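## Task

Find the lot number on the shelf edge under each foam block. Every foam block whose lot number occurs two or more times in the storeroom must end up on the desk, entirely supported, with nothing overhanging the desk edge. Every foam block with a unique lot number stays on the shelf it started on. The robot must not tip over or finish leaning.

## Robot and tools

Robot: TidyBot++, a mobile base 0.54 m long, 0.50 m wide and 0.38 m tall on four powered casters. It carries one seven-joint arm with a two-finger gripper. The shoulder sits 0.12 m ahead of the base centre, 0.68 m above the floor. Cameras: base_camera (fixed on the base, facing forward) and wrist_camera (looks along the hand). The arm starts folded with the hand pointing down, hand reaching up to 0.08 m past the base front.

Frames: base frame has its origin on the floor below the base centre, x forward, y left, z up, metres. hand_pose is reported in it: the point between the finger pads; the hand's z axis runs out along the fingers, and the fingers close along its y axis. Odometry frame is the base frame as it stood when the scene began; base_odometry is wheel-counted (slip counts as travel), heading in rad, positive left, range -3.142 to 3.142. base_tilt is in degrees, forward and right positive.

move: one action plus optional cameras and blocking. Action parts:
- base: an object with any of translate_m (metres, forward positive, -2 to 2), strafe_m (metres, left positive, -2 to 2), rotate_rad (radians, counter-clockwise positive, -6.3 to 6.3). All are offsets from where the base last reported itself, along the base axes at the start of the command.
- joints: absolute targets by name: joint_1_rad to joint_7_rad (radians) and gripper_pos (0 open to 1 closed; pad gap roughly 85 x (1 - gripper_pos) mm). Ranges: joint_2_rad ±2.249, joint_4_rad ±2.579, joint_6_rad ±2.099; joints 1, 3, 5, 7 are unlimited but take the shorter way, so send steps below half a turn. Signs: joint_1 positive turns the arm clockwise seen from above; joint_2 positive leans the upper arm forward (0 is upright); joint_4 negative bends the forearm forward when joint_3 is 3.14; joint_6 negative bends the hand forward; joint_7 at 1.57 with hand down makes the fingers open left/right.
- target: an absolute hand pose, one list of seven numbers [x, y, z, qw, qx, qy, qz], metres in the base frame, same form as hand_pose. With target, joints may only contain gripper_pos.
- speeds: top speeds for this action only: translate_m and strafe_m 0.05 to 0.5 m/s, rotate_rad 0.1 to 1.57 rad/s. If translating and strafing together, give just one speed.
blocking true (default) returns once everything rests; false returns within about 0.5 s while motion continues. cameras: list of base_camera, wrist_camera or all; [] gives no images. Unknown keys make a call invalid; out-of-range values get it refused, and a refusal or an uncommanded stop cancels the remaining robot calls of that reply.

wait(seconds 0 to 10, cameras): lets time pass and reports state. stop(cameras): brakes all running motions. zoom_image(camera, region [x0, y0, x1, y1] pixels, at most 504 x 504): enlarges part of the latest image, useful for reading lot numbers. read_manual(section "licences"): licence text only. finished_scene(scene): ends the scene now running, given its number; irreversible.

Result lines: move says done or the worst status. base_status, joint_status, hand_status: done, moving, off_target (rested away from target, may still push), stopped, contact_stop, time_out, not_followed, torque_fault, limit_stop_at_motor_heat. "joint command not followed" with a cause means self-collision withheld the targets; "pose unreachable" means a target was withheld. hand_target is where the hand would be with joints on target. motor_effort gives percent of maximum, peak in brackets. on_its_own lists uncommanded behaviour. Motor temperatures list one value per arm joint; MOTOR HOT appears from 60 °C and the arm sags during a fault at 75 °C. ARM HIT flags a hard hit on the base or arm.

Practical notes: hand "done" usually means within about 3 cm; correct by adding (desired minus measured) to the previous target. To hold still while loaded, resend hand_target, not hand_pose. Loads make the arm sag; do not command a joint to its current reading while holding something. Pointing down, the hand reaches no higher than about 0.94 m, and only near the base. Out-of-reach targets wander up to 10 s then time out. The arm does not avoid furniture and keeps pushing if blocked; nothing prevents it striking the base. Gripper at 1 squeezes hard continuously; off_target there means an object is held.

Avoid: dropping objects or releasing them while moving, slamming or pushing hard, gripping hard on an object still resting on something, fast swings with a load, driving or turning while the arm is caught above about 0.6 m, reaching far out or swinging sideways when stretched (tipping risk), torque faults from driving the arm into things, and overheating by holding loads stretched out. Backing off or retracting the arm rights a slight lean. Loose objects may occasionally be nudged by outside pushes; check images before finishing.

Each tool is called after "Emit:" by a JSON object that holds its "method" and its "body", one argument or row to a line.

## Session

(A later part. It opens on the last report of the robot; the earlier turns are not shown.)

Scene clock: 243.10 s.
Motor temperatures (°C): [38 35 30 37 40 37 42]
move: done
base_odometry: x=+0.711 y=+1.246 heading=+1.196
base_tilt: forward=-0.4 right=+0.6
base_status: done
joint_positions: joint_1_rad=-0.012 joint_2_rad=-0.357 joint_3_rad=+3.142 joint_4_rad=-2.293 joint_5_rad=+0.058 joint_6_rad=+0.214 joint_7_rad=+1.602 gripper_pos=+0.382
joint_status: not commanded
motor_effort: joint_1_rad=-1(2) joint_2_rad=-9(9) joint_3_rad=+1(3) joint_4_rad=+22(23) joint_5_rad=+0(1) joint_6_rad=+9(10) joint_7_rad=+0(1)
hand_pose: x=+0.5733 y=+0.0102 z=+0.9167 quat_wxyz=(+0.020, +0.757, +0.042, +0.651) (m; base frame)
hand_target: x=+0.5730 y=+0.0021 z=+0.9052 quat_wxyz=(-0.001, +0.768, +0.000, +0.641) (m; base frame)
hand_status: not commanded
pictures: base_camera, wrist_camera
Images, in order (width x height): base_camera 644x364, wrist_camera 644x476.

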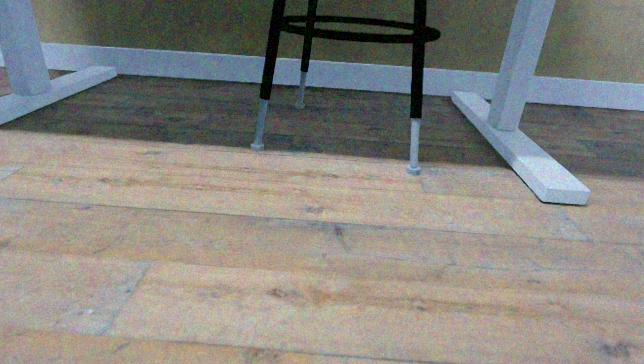

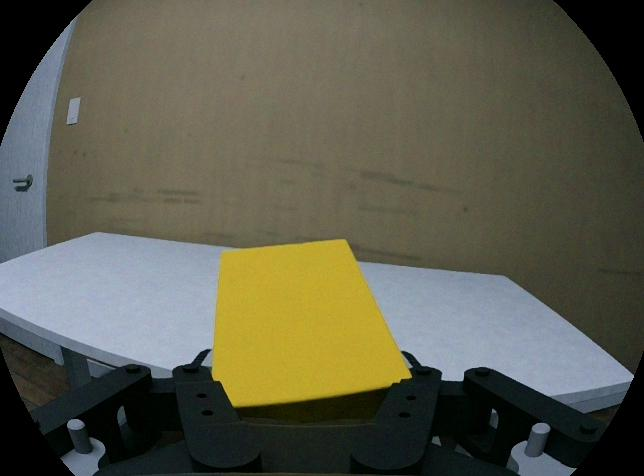

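Emit:
{"method": "move", "body": {
  "base": {"translate_m":0.33,"rotate_rad":-0.06}
}}

Emit:
{"method": "move", "body": {
  "target": [0.80,0,0.86,0,0.853,0,0.522]
}}

Emit:
{"method": "move", "body": {
  "target": [0.80,0,0.80,0,0.853,0,0.522]
}}

Scene clock: 247.23 s.
Motor temperatures (°C): [38 35 30 37 40 37 42]
move: done
base_odometry: x=+0.831 y=+1.554 heading=+1.137
base_tilt: forward=-0.3 right=+0.6
base_status: done
joint_positions: joint_1_rad=-0.009 joint_2_rad=-0.351 joint_3_rad=+3.143 joint_4_rad=-2.293 joint_5_rad=+0.058 joint_6_rad=+0.214 joint_7_rad=+1.602 gripper_pos=+0.382
joint_status: not commanded
motor_effort: joint_1_rad=+0(2) joint_2_rad=-8(10) joint_3_rad=+1(2) joint_4_rad=+22(23) joint_5_rad=+0(1) joint_6_rad=+9(10) joint_7_rad=+0(0)
hand_pose: x=+0.5747 y=+0.0088 z=+0.9140 quat_wxyz=(+0.021, +0.759, +0.041, +0.649) (m; base frame)
hand_target: x=+0.5730 y=+0.0021 z=+0.9052 quat_wxyz=(-0.001, +0.768, +0.000, +0.641) (m; base frame)
hand_status: not commanded
pictures: base_camera, wrist_camera
Images, in order (width x height): base_camera 644x364, wrist_camera 644x476.

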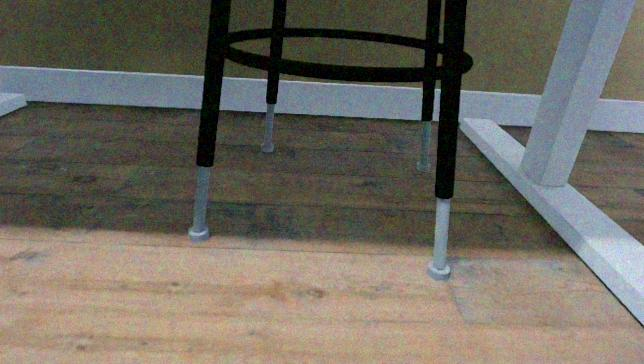

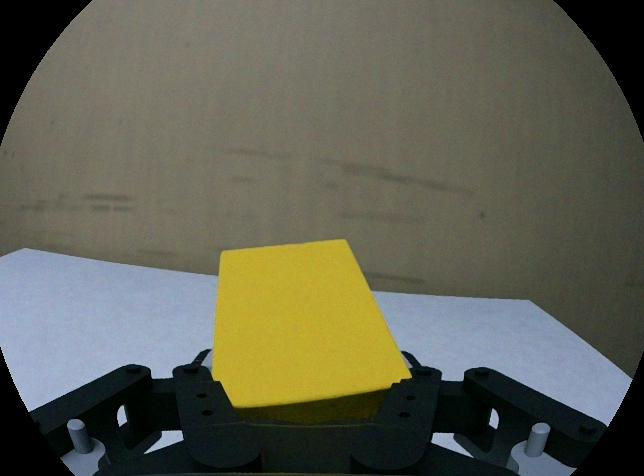

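Scene clock: 249.20 s.
Motor temperatures (°C): [38 35 30 37 40 37 42]
move: done
base_odometry: x=+0.831 y=+1.554 heading=+1.137
base_tilt: forward=-0.3 right=+0.6
base_status: not commanded
joint_positions: joint_1_rad=-0.009 joint_2_rad=+0.224 joint_3_rad=+3.143 joint_4_rad=-1.627 joint_5_rad=+0.053 joint_6_rad=-0.137 joint_7_rad=+1.602 gripper_pos=+0.382
joint_status: not commanded
motor_effort: joint_1_rad=+0(1) joint_2_rad=-29(30) joint_3_rad=+0(1) joint_4_rad=+22(23) joint_5_rad=+1(1) joint_6_rad=+9(10) joint_7_rad=+0(1)
hand_pose: x=+0.7991 y=+0.0046 z=+0.8786 quat_wxyz=(+0.024, +0.838, +0.037, +0.545) (m; base frame)
hand_target: x=+0.8000 y=+0.0000 z=+0.8600 quat_wxyz=(+0.000, +0.853, +0.000, +0.522) (m; base frame)
hand_status: done (0.019 m and 5.9 deg from the pose sent, 0.232 m and 18.8 deg at the start)
pictures: base_camera, wrist_camera
Images, in order (width x height): base_camera 644x364, wrist_camera 644x476.

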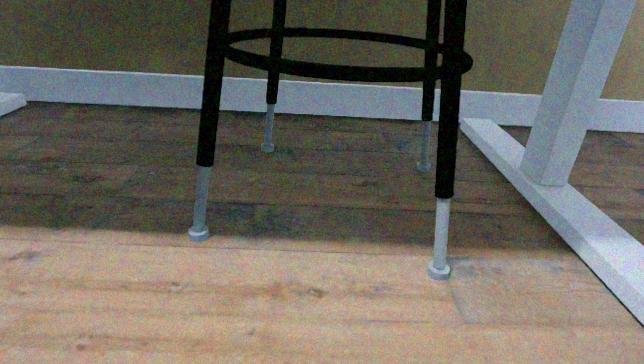

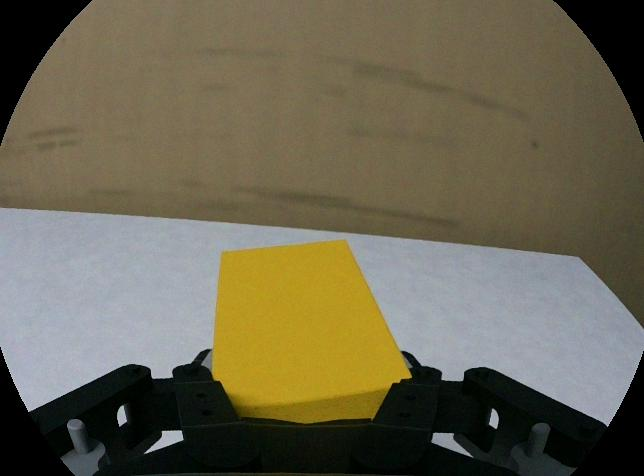

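Scene clock: 250.27 s.
Motor temperatures (°C): [38 35 30 37 40 37 42]
move: done
base_odometry: x=+0.831 y=+1.554 heading=+1.137
base_tilt: forward=-0.3 right=+0.6
base_status: not commanded
joint_positions: joint_1_rad=-0.008 joint_2_rad=+0.281 joint_3_rad=+3.142 joint_4_rad=-1.721 joint_5_rad=+0.053 joint_6_rad=-0.054 joint_7_rad=+1.602 gripper_pos=+0.382
joint_status: not commanded
motor_effort: joint_1_rad=+0(1) joint_2_rad=-30(32) joint_3_rad=+0(0) joint_4_rad=+21(22) joint_5_rad=+1(1) joint_6_rad=+8(9) joint_7_rad=+0(1)
hand_pose: x=+0.7967 y=+0.0056 z=+0.8097 quat_wxyz=(+0.021, +0.855, +0.039, +0.516) (m; base frame)
hand_target: x=+0.8000 y=+0.0000 z=+0.8000 quat_wxyz=(+0.000, +0.853, +0.000, +0.522) (m; base frame)
hand_status: done (0.012 m and 5.1 deg from the pose sent, 0.079 m and 5.9 deg at the start)
pictures: base_camera, wrist_camera
Images, in order (width x height): base_camera 644x364, wrist_camera 644x476.

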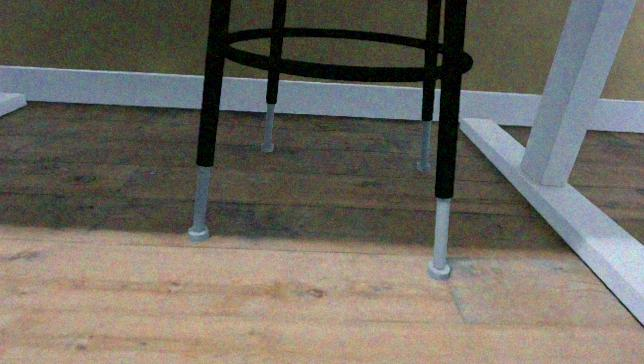

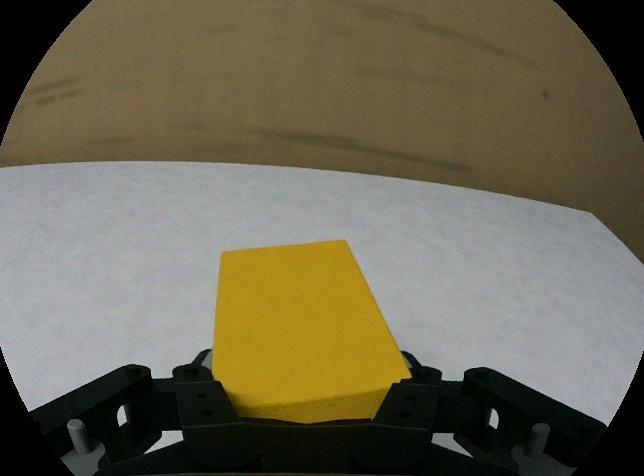

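Emit:
{"method": "move", "body": {
  "target": [0.80,0,0.765,0,0.853,0,0.522]
}}

Emit:
{"method": "move", "body": {
  "target": [0.80,0,0.745,0,0.853,0,0.522]
}}

Scene clock: 251.53 s.
Motor temperatures (°C): [38 35 30 37 40 37 42]
move: done
base_odometry: x=+0.831 y=+1.554 heading=+1.137
base_tilt: forward=-0.3 right=+0.6
base_status: not commanded
joint_positions: joint_1_rad=-0.008 joint_2_rad=+0.321 joint_3_rad=+3.142 joint_4_rad=-1.783 joint_5_rad=+0.053 joint_6_rad=+0.053 joint_7_rad=+1.602 gripper_pos=+0.382
joint_status: not commanded
motor_effort: joint_1_rad=+0(1) joint_2_rad=-31(33) joint_3_rad=+0(0) joint_4_rad=+20(21) joint_5_rad=+1(1) joint_6_rad=+8(9) joint_7_rad=+0(1)
hand_pose: x=+0.7985 y=+0.0074 z=+0.7778 quat_wxyz=(+0.019, +0.854, +0.040, +0.518) (m; base frame)
hand_target: x=+0.8000 y=+0.0000 z=+0.7650 quat_wxyz=(+0.000, +0.853, +0.000, +0.522) (m; base frame)
hand_status: done (0.015 m and 5.1 deg from the pose sent, 0.045 m and 5.1 deg at the start)
pictures: base_camera, wrist_camera
Images, in order (width x height): base_camera 644x364, wrist_camera 644x476.

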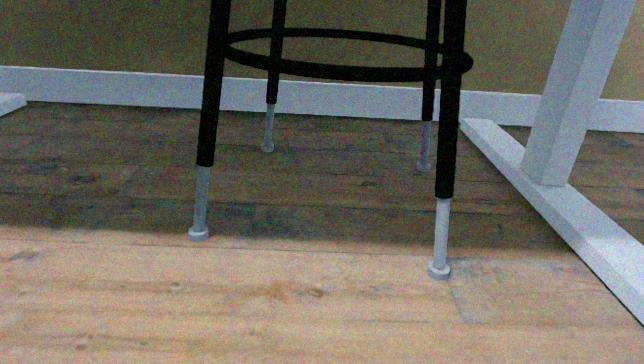

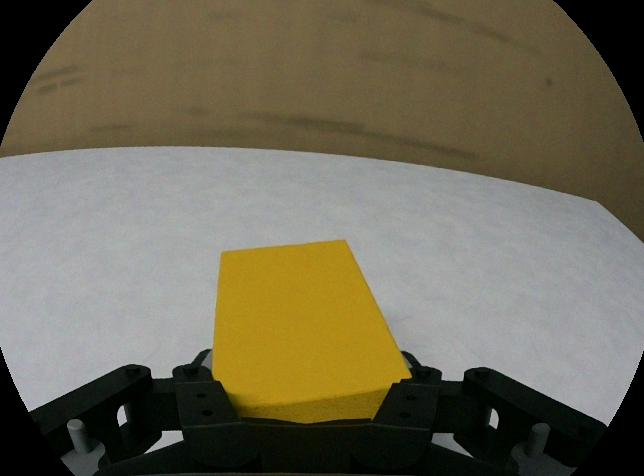

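Scene clock: 252.30 s.
Motor temperatures (°C): [38 35 30 37 40 37 42]
move: done
base_odometry: x=+0.831 y=+1.554 heading=+1.137
base_tilt: forward=-0.3 right=+0.6
base_status: not commanded
joint_positions: joint_1_rad=-0.008 joint_2_rad=+0.345 joint_3_rad=+3.142 joint_4_rad=-1.816 joint_5_rad=+0.053 joint_6_rad=+0.118 joint_7_rad=+1.601 gripper_pos=+0.382
joint_status: not commanded
motor_effort: joint_1_rad=-1(1) joint_2_rad=-31(33) joint_3_rad=+0(0) joint_4_rad=+19(20) joint_5_rad=+1(1) joint_6_rad=+8(9) joint_7_rad=+0(0)
hand_pose: x=+0.7998 y=+0.0084 z=+0.7612 quat_wxyz=(+0.017, +0.852, +0.040, +0.522) (m; base frame)
hand_target: x=+0.8000 y=+0.0000 z=+0.7450 quat_wxyz=(+0.000, +0.853, +0.000, +0.522) (m; base frame)
hand_status: done (0.018 m and 5.0 deg from the pose sent, 0.034 m and 5.1 deg at the start)
pictures: base_camera, wrist_camera
Images, in order (width x height): base_camera 644x364, wrist_camera 644x476.

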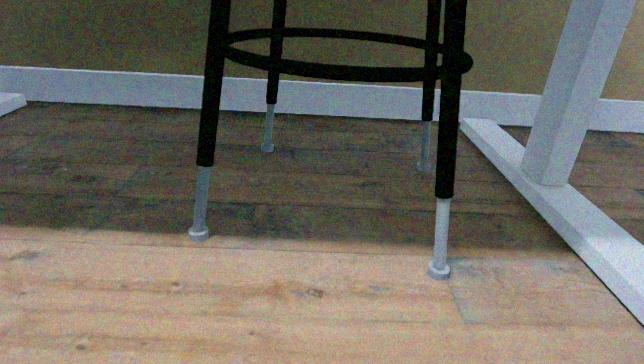

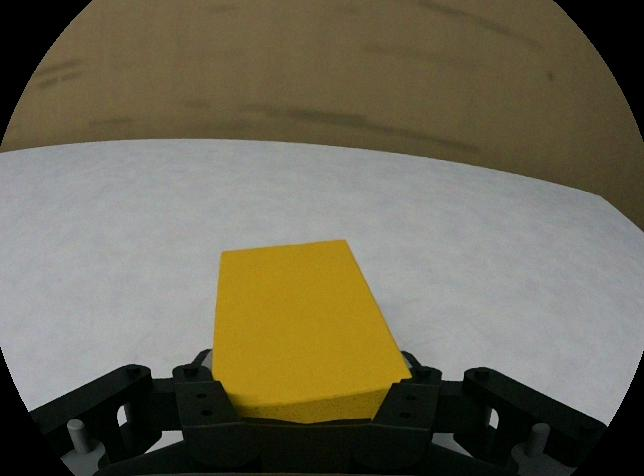

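Emit:
{"method": "move", "body": {
  "target": [0.80,0,0.73,0,0.853,0,0.522],
  "cameras": []
}}

Emit:
{"method": "move", "body": {
  "target": [0.80,0,0.715,0,0.853,0,0.522]
}}

Scene clock: 253.17 s.
Motor temperatures (°C): [38 35 30 37 40 37 42]
move: done
base_odometry: x=+0.831 y=+1.554 heading=+1.137
base_tilt: forward=-0.3 right=+0.6
base_status: not commanded
joint_positions: joint_1_rad=-0.008 joint_2_rad=+0.362 joint_3_rad=+3.142 joint_4_rad=-1.838 joint_5_rad=+0.053 joint_6_rad=+0.168 joint_7_rad=+1.600 gripper_pos=+0.382
joint_status: not commanded
motor_effort: joint_1_rad=-1(1) joint_2_rad=-28(32) joint_3_rad=+0(1) joint_4_rad=+17(20) joint_5_rad=+1(1) joint_6_rad=+7(9) joint_7_rad=+0(0)
hand_pose: x=+0.8009 y=+0.0093 z=+0.7518 quat_wxyz=(+0.016, +0.849, +0.040, +0.527) (m; base frame)
hand_target: x=+0.8000 y=+0.0000 z=+0.7300 quat_wxyz=(+0.000, +0.853, +0.000, +0.522) (m; base frame)
hand_status: done (0.024 m and 5.0 deg from the pose sent, 0.032 m and 5.0 deg at the start)
pictures: none
No camera images: "cameras" was empty.

Scene clock: 253.80 s.
Motor temperatures (°C): [38 35 30 37 40 37 42]
move: off_target
base_odometry: x=+0.831 y=+1.554 heading=+1.137
base_tilt: forward=-0.3 right=+0.6
base_status: not commanded
joint_positions: joint_1_rad=-0.008 joint_2_rad=+0.369 joint_3_rad=+3.142 joint_4_rad=-1.855 joint_5_rad=+0.053 joint_6_rad=+0.217 joint_7_rad=+1.600 gripper_pos=+0.382
joint_status: not commanded
motor_effort: joint_1_rad=-1(2) joint_2_rad=-27(30) joint_3_rad=-1(1) joint_4_rad=+17(19) joint_5_rad=+1(1) joint_6_rad=+8(8) joint_7_rad=+0(0)
hand_pose: x=+0.8023 y=+0.0100 z=+0.7515 quat_wxyz=(+0.015, +0.842, +0.040, +0.537) (m; base frame)
hand_target: x=+0.8000 y=+0.0000 z=+0.7150 quat_wxyz=(+0.000, +0.853, +0.000, +0.522) (m; base frame)
hand_status: off_target (0.038 m and 5.4 deg from the pose sent, 0.038 m and 5.0 deg at the start)
pictures: base_camera, wrist_camera
Images, in order (width x height): base_camera 644x364, wrist_camera 644x476.

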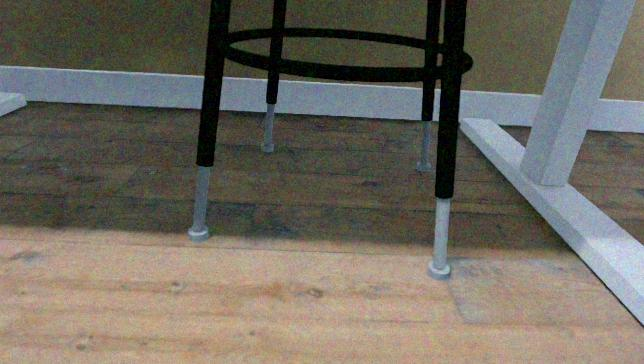

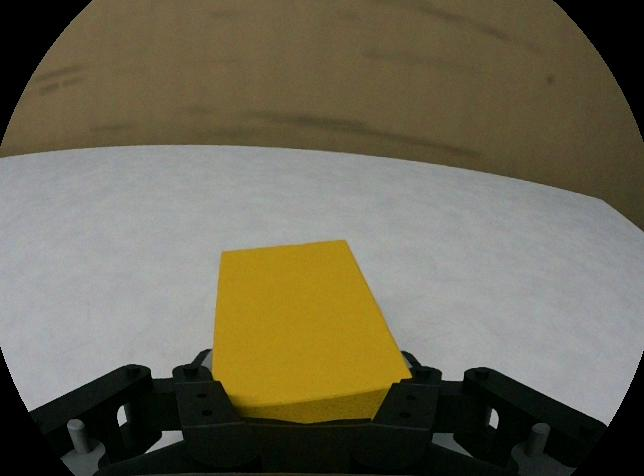

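Emit:
{"method": "move", "body": {
  "joints": {"gripper_pos":0.25},
  "cameras": []
}}

Emit:
{"method": "move", "body": {
  "joints": {"gripper_pos":0.0},
  "cameras": []
}}

Emit:
{"method": "move", "body": {
  "target": [0.72,0,0.77,0,0.853,0,0.522]
}}

Emit:
{"method": "move", "body": {
  "target": [0.64,0,0.90,0,0.853,0,0.522]
}}

Scene clock: 254.83 s.
Motor temperatures (°C): [38 35 30 37 40 37 42]
move: done
base_odometry: x=+0.831 y=+1.554 heading=+1.137
base_tilt: forward=-0.3 right=+0.6
base_status: not commanded
joint_positions: joint_1_rad=-0.008 joint_2_rad=+0.379 joint_3_rad=+3.142 joint_4_rad=-1.858 joint_5_rad=+0.053 joint_6_rad=+0.222 joint_7_rad=+1.599 gripper_pos=+0.250
joint_status: all done
motor_effort: joint_1_rad=-1(2) joint_2_rad=-29(31) joint_3_rad=-1(2) joint_4_rad=+16(18) joint_5_rad=+1(1) joint_6_rad=+6(8) joint_7_rad=+0(1)
hand_pose: x=+0.8029 y=+0.0100 z=+0.7447 quat_wxyz=(+0.015, +0.845, +0.040, +0.534) (m; base frame)
hand_target: x=+0.8000 y=+0.0000 z=+0.7150 quat_wxyz=(+0.000, +0.853, +0.000, +0.522) (m; base frame)
hand_status: not commanded
pictures: none
No camera images: "cameras" was empty.

Scene clock: 255.50 s.
Motor temperatures (°C): [38 35 30 37 40 37 42]
move: done
base_odometry: x=+0.831 y=+1.554 heading=+1.137
base_tilt: forward=-0.3 right=+0.6
base_status: not commanded
joint_positions: joint_1_rad=-0.008 joint_2_rad=+0.382 joint_3_rad=+3.142 joint_4_rad=-1.858 joint_5_rad=+0.053 joint_6_rad=+0.222 joint_7_rad=+1.599 gripper_pos=+0.000
joint_status: all done
motor_effort: joint_1_rad=-1(1) joint_2_rad=-29(31) joint_3_rad=+0(1) joint_4_rad=+17(18) joint_5_rad=+1(1) joint_6_rad=+7(8) joint_7_rad=+0(0)
hand_pose: x=+0.8030 y=+0.0100 z=+0.7425 quat_wxyz=(+0.014, +0.845, +0.040, +0.532) (m; base frame)
hand_target: x=+0.8000 y=+0.0000 z=+0.7150 quat_wxyz=(+0.000, +0.853, +0.000, +0.522) (m; base frame)
hand_status: not commanded
pictures: none
No camera images: "cameras" was empty.

Scene clock: 256.77 s.
Motor temperatures (°C): [38 35 30 37 40 37 42]
move: done
base_odometry: x=+0.831 y=+1.554 heading=+1.137
base_tilt: forward=-0.3 right=+0.6
base_status: not commanded
joint_positions: joint_1_rad=-0.008 joint_2_rad=+0.160 joint_3_rad=+3.142 joint_4_rad=-2.002 joint_5_rad=+0.053 joint_6_rad=+0.203 joint_7_rad=+1.598 gripper_pos=+0.000
joint_status: not commanded
motor_effort: joint_1_rad=+0(1) joint_2_rad=-24(32) joint_3_rad=+0(0) joint_4_rad=+19(20) joint_5_rad=+1(1) joint_6_rad=+8(9) joint_7_rad=+0(1)
hand_pose: x=+0.7351 y=+0.0091 z=+0.8043 quat_wxyz=(+0.016, +0.829, +0.039, +0.557) (m; base frame)
hand_target: x=+0.7200 y=+0.0000 z=+0.7700 quat_wxyz=(+0.000, +0.853, +0.000, +0.522) (m; base frame)
hand_status: done (0.039 m and 6.9 deg from the pose sent, 0.088 m and 5.1 deg at the start)
pictures: base_camera, wrist_camera
Images, in order (width x height): base_camera 644x364, wrist_camera 644x476.

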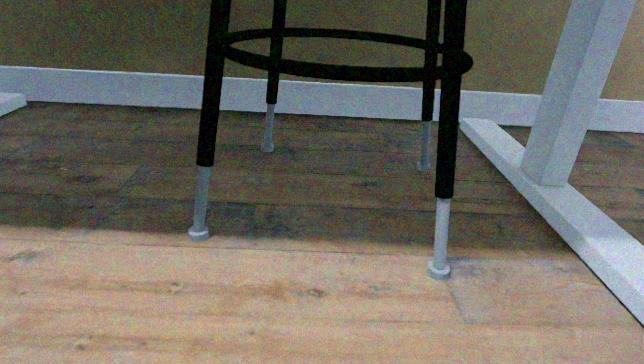

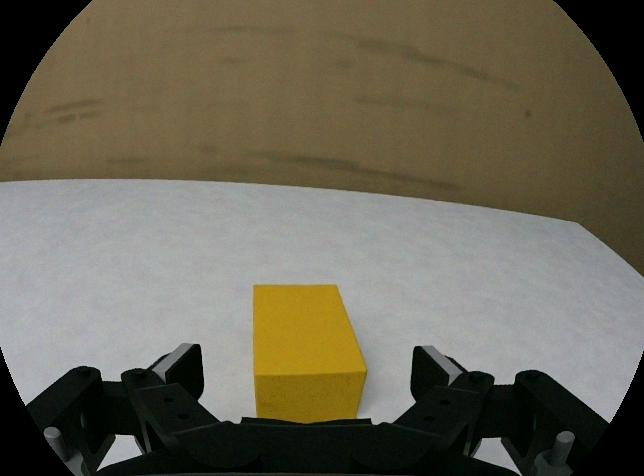

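Scene clock: 258.53 s.
Motor temperatures (°C): [38 35 30 37 40 37 42]
move: done
base_odometry: x=+0.831 y=+1.554 heading=+1.137
base_tilt: forward=-0.3 right=+0.6
base_status: not commanded
joint_positions: joint_1_rad=-0.008 joint_2_rad=-0.160 joint_3_rad=+3.143 joint_4_rad=-1.916 joint_5_rad=+0.053 joint_6_rad=-0.244 joint_7_rad=+1.598 gripper_pos=+0.000
joint_status: not commanded
motor_effort: joint_1_rad=-1(1) joint_2_rad=-15(26) joint_3_rad=+0(1) joint_4_rad=+22(23) joint_5_rad=+1(1) joint_6_rad=+8(9) joint_7_rad=+0(1)
hand_pose: x=+0.6440 y=+0.0011 z=+0.9099 quat_wxyz=(+0.025, +0.841, +0.033, +0.540) (m; base frame)
hand_target: x=+0.6400 y=+0.0000 z=+0.9000 quat_wxyz=(+0.000, +0.853, +0.000, +0.522) (m; base frame)
hand_status: done (0.011 m and 5.3 deg from the pose sent, 0.135 m and 6.9 deg at the start)
pictures: base_camera, wrist_camera
Images, in order (width x height): base_camera 644x364, wrist_camera 644x476.

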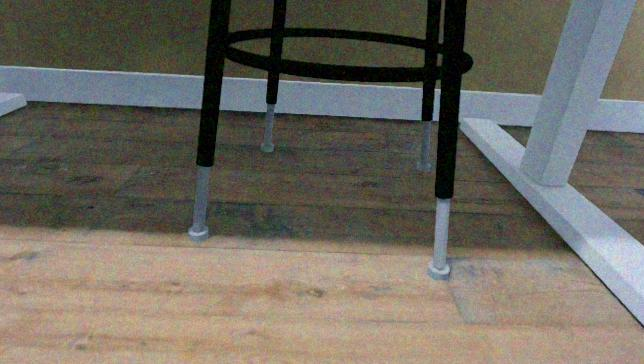

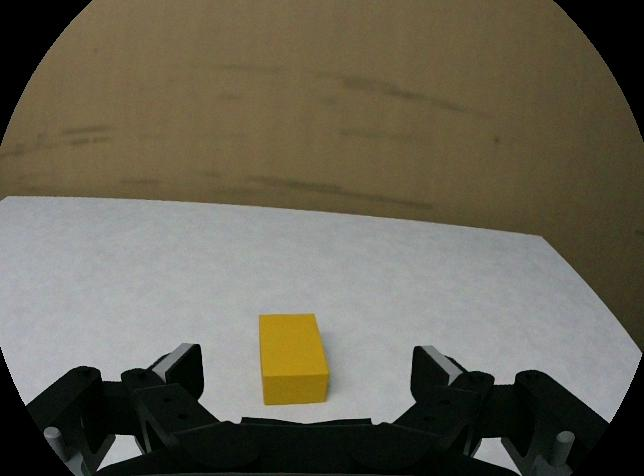

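Emit:
{"method": "move", "body": {
  "base": {"translate_m":-0.6},
  "joints": {"joint_1_rad":0,"joint_2_rad":-0.35,"joint_3_rad":3.14,"joint_4_rad":-2.3,"joint_5_rad":0,"joint_6_rad":0.2,"joint_7_rad":1.57},
  "cameras": []
}}

Emit:
{"method": "move", "body": {
  "base": {"rotate_rad":1.57}
}}

Scene clock: 261.30 s.
Motor temperatures (°C): [38 35 30 37 40 37 42]
move: done
base_odometry: x=+0.579 y=+1.009 heading=+1.136
base_tilt: forward=-0.4 right=+0.6
base_status: done
joint_positions: joint_1_rad=-0.008 joint_2_rad=-0.349 joint_3_rad=+3.143 joint_4_rad=-2.271 joint_5_rad=+0.053 joint_6_rad=+0.144 joint_7_rad=+1.598 gripper_pos=+0.000
joint_status: all done
motor_effort: joint_1_rad=+0(2) joint_2_rad=-9(19) joint_3_rad=+1(2) joint_4_rad=+21(23) joint_5_rad=+1(2) joint_6_rad=+9(9) joint_7_rad=+0(1)
hand_pose: x=+0.5750 y=+0.0067 z=+0.9051 quat_wxyz=(+0.020, +0.776, +0.036, +0.630) (m; base frame)
hand_target: x=+0.5730 y=+0.0022 z=+0.9052 quat_wxyz=(-0.001, +0.768, +0.000, +0.641) (m; base frame)
hand_status: not commanded
pictures: none
No camera images: "cameras" was empty.

Scene clock: 263.63 s.
Motor temperatures (°C): [38 35 30 37 40 37 42]
move: done
base_odometry: x=+0.579 y=+1.009 heading=+2.705
base_tilt: forward=-0.3 right=+0.6
base_status: done
joint_positions: joint_1_rad=-0.008 joint_2_rad=-0.349 joint_3_rad=+3.141 joint_4_rad=-2.271 joint_5_rad=+0.053 joint_6_rad=+0.146 joint_7_rad=+1.598 gripper_pos=+0.000
joint_status: not commanded
motor_effort: joint_1_rad=-1(2) joint_2_rad=-8(10) joint_3_rad=+0(2) joint_4_rad=+21(23) joint_5_rad=+1(1) joint_6_rad=+8(9) joint_7_rad=+0(1)
hand_pose: x=+0.5750 y=+0.0076 z=+0.9056 quat_wxyz=(+0.020, +0.775, +0.037, +0.631) (m; base frame)
hand_target: x=+0.5730 y=+0.0022 z=+0.9052 quat_wxyz=(-0.001, +0.768, +0.000, +0.641) (m; base frame)
hand_status: not commanded
pictures: base_camera, wrist_camera
Images, in order (width x height): base_camera 644x364, wrist_camera 644x476.

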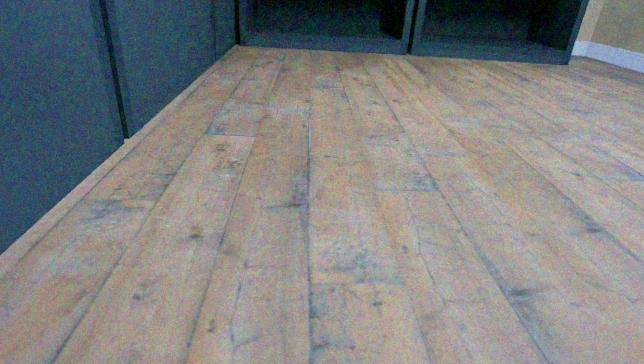

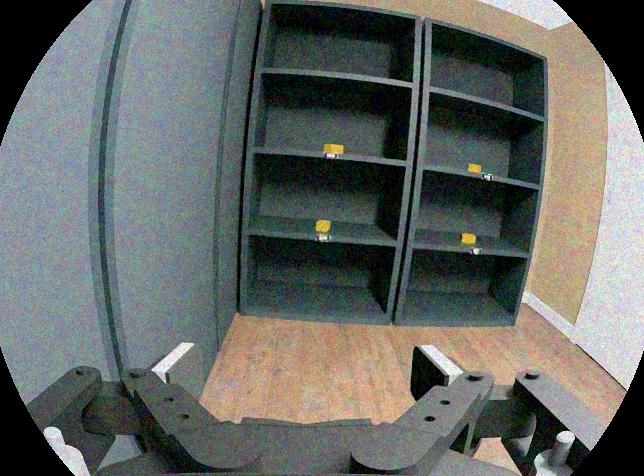

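Emit:
{"method": "move", "body": {
  "base": {"translate_m":1.1},
  "joints": {"joint_1_rad":0,"joint_2_rad":-0.1,"joint_3_rad":3.14,"joint_4_rad":-1.3,"joint_5_rad":0,"joint_6_rad":-0.9,"joint_7_rad":1.57}
}}

Scene clock: 267.30 s.
Motor temperatures (°C): [38 35 30 37 40 37 42]
move: done
base_odometry: x=-0.418 y=+1.474 heading=+2.706
base_tilt: forward=-0.3 right=+0.6
base_status: done
joint_positions: joint_1_rad=-0.008 joint_2_rad=-0.108 joint_3_rad=+3.141 joint_4_rad=-1.314 joint_5_rad=+0.053 joint_6_rad=-0.851 joint_7_rad=+1.598 gripper_pos=+0.000
joint_status: all done
motor_effort: joint_1_rad=+0(2) joint_2_rad=-16(20) joint_3_rad=+0(2) joint_4_rad=+21(24) joint_5_rad=+1(2) joint_6_rad=+8(10) joint_7_rad=+0(1)
hand_pose: x=+0.6423 y=-0.0066 z=+1.0674 quat_wxyz=(+0.031, +0.856, +0.020, +0.516) (m; base frame)
hand_target: x=+0.6387 y=+0.0022 z=+1.0572 quat_wxyz=(-0.001, +0.867, +0.000, +0.498) (m; base frame)
hand_status: not commanded
pictures: base_camera, wrist_camera
Images, in order (width x height): base_camera 644x364, wrist_camera 644x476.

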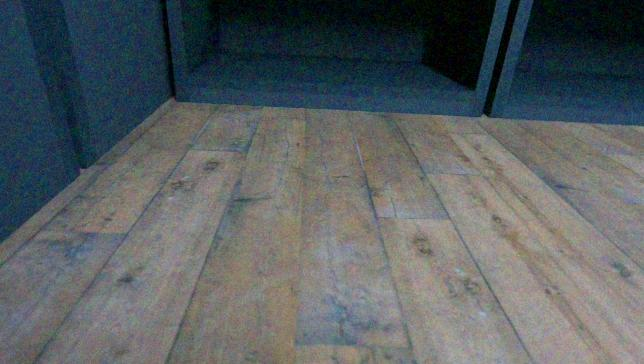

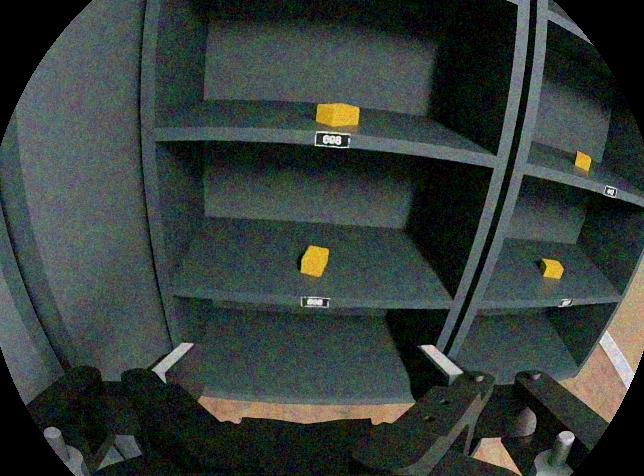

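Emit:
{"method": "move", "body": {
  "base": {"translate_m":0.3,"rotate_rad":-0.13}
}}

Emit:
{"method": "zoom_image", "body": {
  "camera": "wrist_camera",
  "region": [220, 80, 420, 340]
}}

Scene clock: 269.40 s.
Motor temperatures (°C): [38 35 30 37 40 37 42]
move: done
base_odometry: x=-0.691 y=+1.601 heading=+2.576
base_tilt: forward=-0.3 right=+0.6
base_status: done
joint_positions: joint_1_rad=-0.002 joint_2_rad=-0.101 joint_3_rad=+3.144 joint_4_rad=-1.312 joint_5_rad=+0.053 joint_6_rad=-0.855 joint_7_rad=+1.598 gripper_pos=+0.000
joint_status: not commanded
motor_effort: joint_1_rad=-1(3) joint_2_rad=-16(20) joint_3_rad=+0(3) joint_4_rad=+21(22) joint_5_rad=+1(2) joint_6_rad=+8(9) joint_7_rad=+0(1)
hand_pose: x=+0.6449 y=-0.0110 z=+1.0633 quat_wxyz=(+0.033, +0.858, +0.017, +0.512) (m; base frame)
hand_target: x=+0.6387 y=+0.0022 z=+1.0572 quat_wxyz=(-0.001, +0.867, +0.000, +0.498) (m; base frame)
hand_status: not commanded
pictures: base_camera, wrist_camera
Images, in order (width x height): base_camera 644x364, wrist_camera 644x476.

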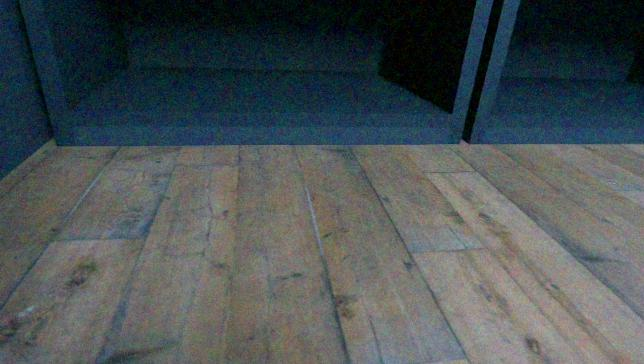

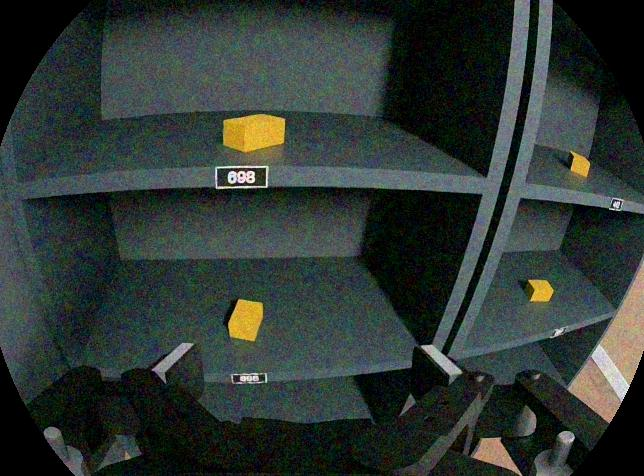

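Scaled by 1.938.

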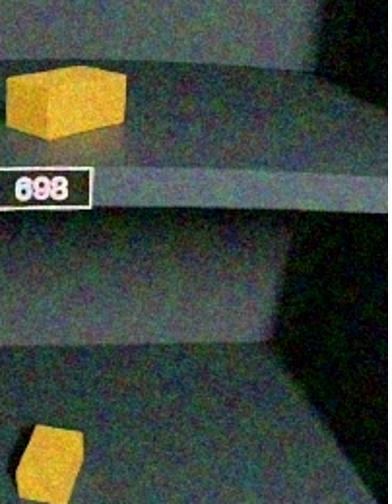

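Emit:
{"method": "zoom_image", "body": {
  "camera": "wrist_camera",
  "region": [224, 364, 274, 394]
}}

Scaled by 10.080.

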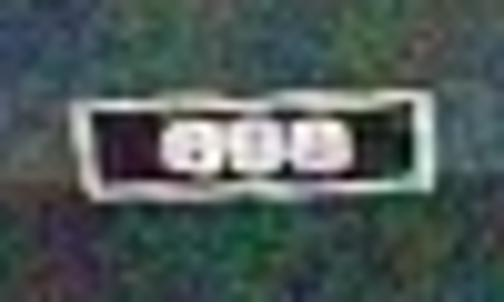

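Emit:
{"method": "move", "body": {
  "base": {"translate_m":0.18,"strafe_m":0.17},
  "cameras": []
}}

Emit:
{"method": "move", "body": {
  "target": [0.72,0.01,0.63,0.042,0.84,-0.066,0.535]
}}

Scene clock: 273.63 s.
Motor temperatures (°C): [38 35 30 37 40 37 42]
move: time_out
base_odometry: x=-0.928 y=+1.555 heading=+2.584
base_tilt: forward=-0.3 right=+0.6
base_status: translate_m time_out (by the wheels' count: +0.176 of +0.180); strafe_m time_out (by the wheels' count: +0.166 of +0.170)
joint_positions: joint_1_rad=-0.002 joint_2_rad=-0.100 joint_3_rad=+3.142 joint_4_rad=-1.311 joint_5_rad=+0.052 joint_6_rad=-0.856 joint_7_rad=+1.598 gripper_pos=+0.000
joint_status: not commanded
motor_effort: joint_1_rad=-1(3) joint_2_rad=-16(24) joint_3_rad=+0(3) joint_4_rad=+21(24) joint_5_rad=+1(2) joint_6_rad=+8(9) joint_7_rad=+0(1)
hand_pose: x=+0.6449 y=-0.0104 z=+1.0633 quat_wxyz=(+0.033, +0.859, +0.017, +0.511) (m; base frame)
hand_target: x=+0.6387 y=+0.0022 z=+1.0572 quat_wxyz=(-0.001, +0.867, +0.000, +0.498) (m; base frame)
hand_status: not commanded
pictures: none
No camera images: "cameras" was empty.

not run: a stop that you did not command came earlier in this reply.

Emit:
{"method": "move", "body": {
  "target": [0.70,0.01,0.63,0.042,0.84,-0.066,0.535]
}}

Scene clock: 276.57 s.
Motor temperatures (°C): [38 35 30 37 40 37 42]
move: done
base_odometry: x=-0.928 y=+1.555 heading=+2.584
base_tilt: forward=-0.3 right=+0.6
base_status: not commanded
joint_positions: joint_1_rad=-0.296 joint_2_rad=+0.453 joint_3_rad=+3.313 joint_4_rad=-2.272 joint_5_rad=-0.279 joint_6_rad=+0.700 joint_7_rad=+1.598 gripper_pos=+0.000
joint_status: not commanded
motor_effort: joint_1_rad=-1(1) joint_2_rad=-27(29) joint_3_rad=+1(2) joint_4_rad=+11(22) joint_5_rad=+1(1) joint_6_rad=+8(9) joint_7_rad=+0(1)
hand_pose: x=+0.7072 y=+0.0265 z=+0.6394 quat_wxyz=(+0.020, +0.844, -0.047, +0.534) (m; base frame)
hand_target: x=+0.7000 y=+0.0100 z=+0.6300 quat_wxyz=(+0.042, +0.841, -0.066, +0.536) (m; base frame)
hand_status: done (0.020 m and 3.4 deg from the pose sent, 0.437 m and 10.2 deg at the start)
pictures: base_camera, wrist_camera
Images, in order (width x height): base_camera 644x364, wrist_camera 644x476.

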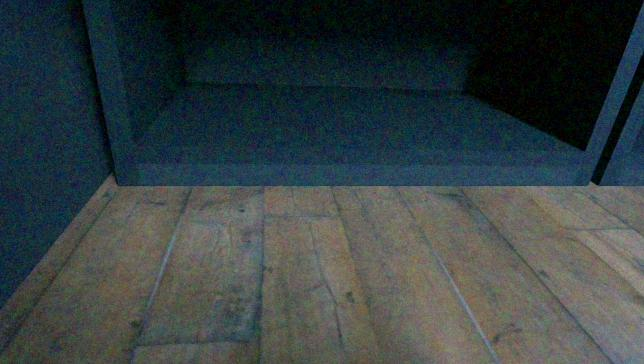

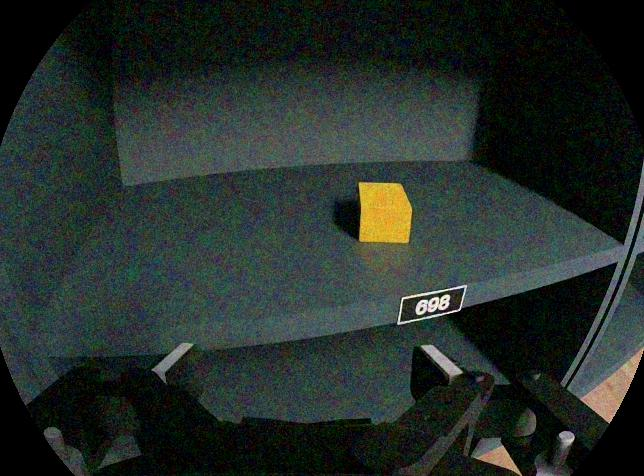

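Emit:
{"method": "move", "body": {
  "base": {"strafe_m":-0.065},
  "target": [0.70,-0.01,0.575,0.046,0.84,-0.073,0.535],
  "cameras": []
}}

Emit:
{"method": "move", "body": {
  "base": {"translate_m":0.19}
}}

Scene clock: 278.60 s.
Motor temperatures (°C): [38 35 30 37 40 37 42]
move: done
base_odometry: x=-0.894 y=+1.610 heading=+2.584
base_tilt: forward=-0.3 right=+0.6
base_status: done
joint_positions: joint_1_rad=-0.238 joint_2_rad=+0.631 joint_3_rad=+3.307 joint_4_rad=-2.310 joint_5_rad=-0.280 joint_6_rad=+0.895 joint_7_rad=+1.559 gripper_pos=+0.000
joint_status: not commanded
motor_effort: joint_1_rad=-1(4) joint_2_rad=-29(31) joint_3_rad=+2(4) joint_4_rad=+8(12) joint_5_rad=+1(2) joint_6_rad=+7(9) joint_7_rad=+0(1)
hand_pose: x=+0.7046 y=-0.0151 z=+0.5790 quat_wxyz=(+0.057, +0.844, -0.067, +0.529) (m; base frame)
hand_target: x=+0.7000 y=-0.0100 z=+0.5750 quat_wxyz=(+0.046, +0.840, -0.073, +0.535) (m; base frame)
hand_status: done (0.008 m and 1.7 deg from the pose sent, 0.074 m and 4.3 deg at the start)
pictures: none
No camera images: "cameras" was empty.

Scene clock: 280.13 s.
Motor temperatures (°C): [38 35 30 37 40 37 42]
move: done
base_odometry: x=-1.055 y=+1.711 heading=+2.584
base_tilt: forward=-0.3 right=+0.6
base_status: done
joint_positions: joint_1_rad=-0.238 joint_2_rad=+0.632 joint_3_rad=+3.307 joint_4_rad=-2.315 joint_5_rad=-0.280 joint_6_rad=+0.900 joint_7_rad=+1.559 gripper_pos=+0.000
joint_status: not commanded
motor_effort: joint_1_rad=+0(1) joint_2_rad=-29(31) joint_3_rad=+2(3) joint_4_rad=+8(10) joint_5_rad=+0(1) joint_6_rad=+8(9) joint_7_rad=+0(1)
hand_pose: x=+0.7031 y=-0.0156 z=+0.5780 quat_wxyz=(+0.058, +0.844, -0.067, +0.528) (m; base frame)
hand_target: x=+0.7000 y=-0.0100 z=+0.5750 quat_wxyz=(+0.046, +0.840, -0.073, +0.535) (m; base frame)
hand_status: not commanded
pictures: base_camera, wrist_camera
Images, in order (width x height): base_camera 644x364, wrist_camera 644x476.

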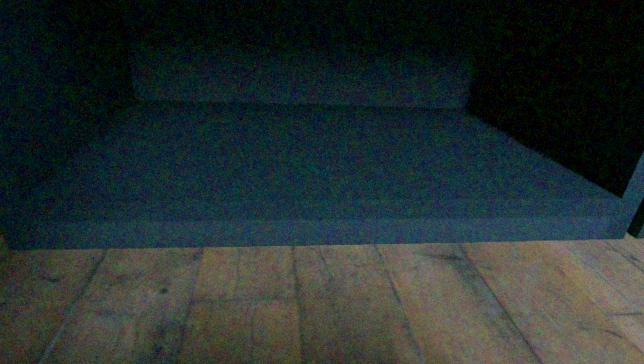

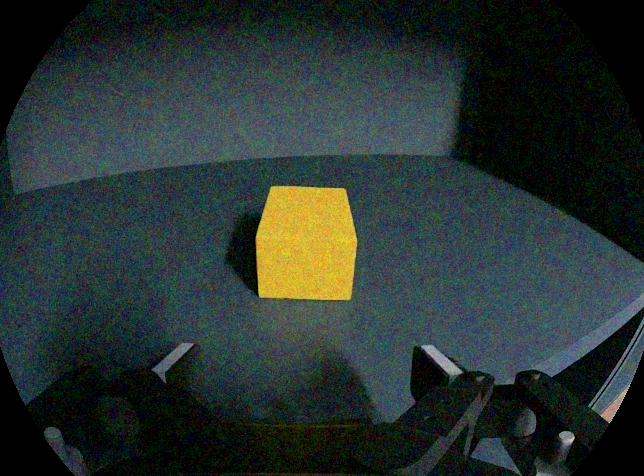

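Emit:
{"method": "move", "body": {
  "base": {"translate_m":0.09,"strafe_m":-0.01},
  "speeds": {"translate_m":0.15}
}}

Scene clock: 281.50 s.
Motor temperatures (°C): [38 35 30 37 40 37 42]
move: done
base_odometry: x=-1.126 y=+1.767 heading=+2.584
base_tilt: forward=-0.3 right=+0.6
base_status: done
joint_positions: joint_1_rad=-0.238 joint_2_rad=+0.632 joint_3_rad=+3.307 joint_4_rad=-2.317 joint_5_rad=-0.280 joint_6_rad=+0.901 joint_7_rad=+1.559 gripper_pos=+0.000
joint_status: not commanded
motor_effort: joint_1_rad=-1(2) joint_2_rad=-29(30) joint_3_rad=+2(3) joint_4_rad=+7(10) joint_5_rad=+0(1) joint_6_rad=+8(9) joint_7_rad=+0(1)
hand_pose: x=+0.7019 y=-0.0158 z=+0.5772 quat_wxyz=(+0.059, +0.845, -0.067, +0.527) (m; base frame)
hand_target: x=+0.7000 y=-0.0100 z=+0.5750 quat_wxyz=(+0.046, +0.840, -0.073, +0.535) (m; base frame)
hand_status: not commanded
pictures: base_camera, wrist_camera
Images, in order (width x height): base_camera 644x364, wrist_camera 644x476.

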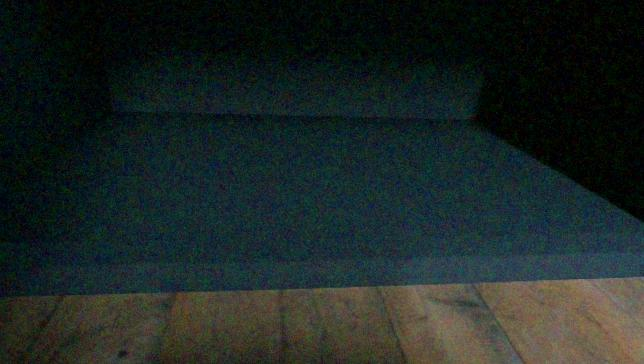

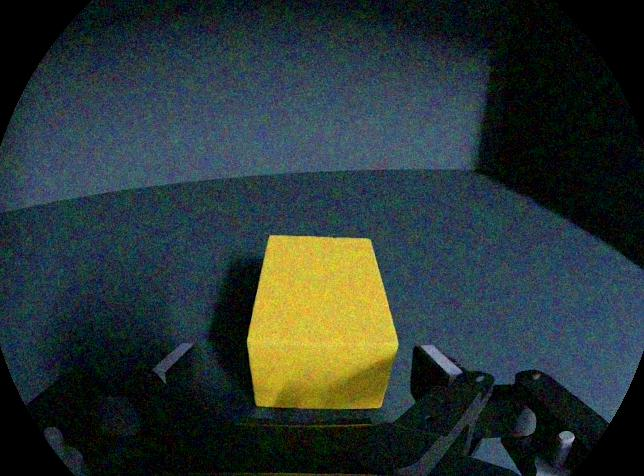

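Emit:
{"method": "move", "body": {
  "base": {"translate_m":0.055,"strafe_m":-0.008},
  "speeds": {"translate_m":0.1}
}}

Emit:
{"method": "move", "body": {
  "joints": {"gripper_pos":0.6}
}}

Scene clock: 282.73 s.
Motor temperatures (°C): [38 35 30 37 40 37 42]
move: done
base_odometry: x=-1.169 y=+1.802 heading=+2.585
base_tilt: forward=-0.3 right=+0.6
base_status: done
joint_positions: joint_1_rad=-0.238 joint_2_rad=+0.633 joint_3_rad=+3.307 joint_4_rad=-2.319 joint_5_rad=-0.280 joint_6_rad=+0.902 joint_7_rad=+1.559 gripper_pos=+0.000
joint_status: not commanded
motor_effort: joint_1_rad=+0(2) joint_2_rad=-28(31) joint_3_rad=+2(3) joint_4_rad=+8(9) joint_5_rad=+0(1) joint_6_rad=+8(8) joint_7_rad=+0(1)
hand_pose: x=+0.7014 y=-0.0159 z=+0.5767 quat_wxyz=(+0.059, +0.845, -0.066, +0.527) (m; base frame)
hand_target: x=+0.7000 y=-0.0100 z=+0.5750 quat_wxyz=(+0.046, +0.840, -0.073, +0.535) (m; base frame)
hand_status: not commanded
pictures: base_camera, wrist_camera
Images, in order (width x height): base_camera 644x364, wrist_camera 644x476.

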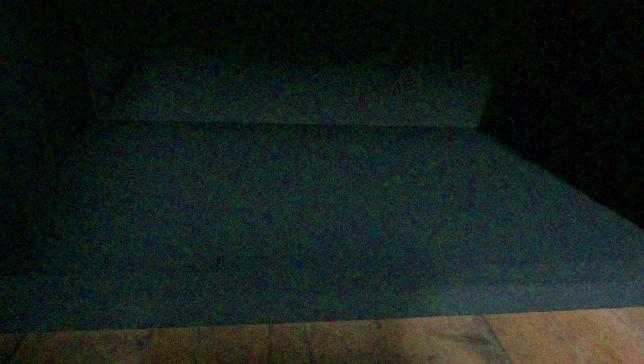

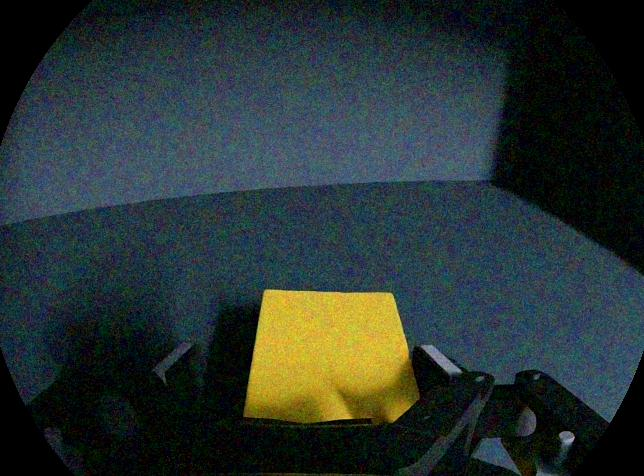

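Scene clock: 283.60 s.
Motor temperatures (°C): [38 36 30 37 40 37 42]
move: off_target
base_odometry: x=-1.169 y=+1.802 heading=+2.585
base_tilt: forward=-0.3 right=+0.6
base_status: not commanded
joint_positions: joint_1_rad=-0.238 joint_2_rad=+0.633 joint_3_rad=+3.307 joint_4_rad=-2.319 joint_5_rad=-0.280 joint_6_rad=+0.909 joint_7_rad=+1.559 gripper_pos=+0.391
joint_status: gripper_pos off_target (ended at +0.391, target +0.600)
motor_effort: joint_1_rad=-1(2) joint_2_rad=-28(29) joint_3_rad=+2(2) joint_4_rad=+7(8) joint_5_rad=+1(1) joint_6_rad=+7(9) joint_7_rad=-1(1)
hand_pose: x=+0.7025 y=-0.0160 z=+0.5789 quat_wxyz=(+0.059, +0.843, -0.066, +0.530) (m; base frame)
hand_target: x=+0.7000 y=-0.0100 z=+0.5750 quat_wxyz=(+0.046, +0.840, -0.073, +0.535) (m; base frame)
hand_status: not commanded
pictures: base_camera, wrist_camera
Images, in order (width x height): base_camera 644x364, wrist_camera 644x476.

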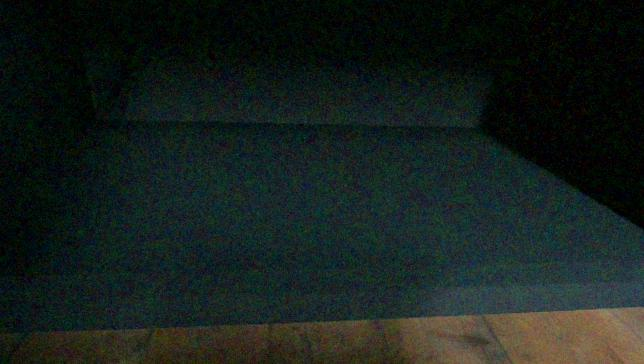

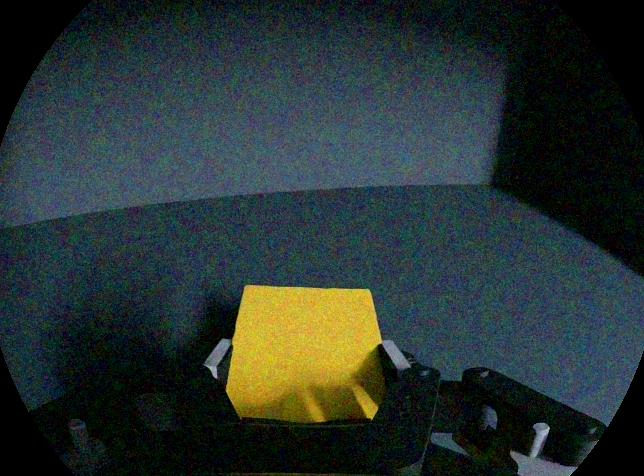

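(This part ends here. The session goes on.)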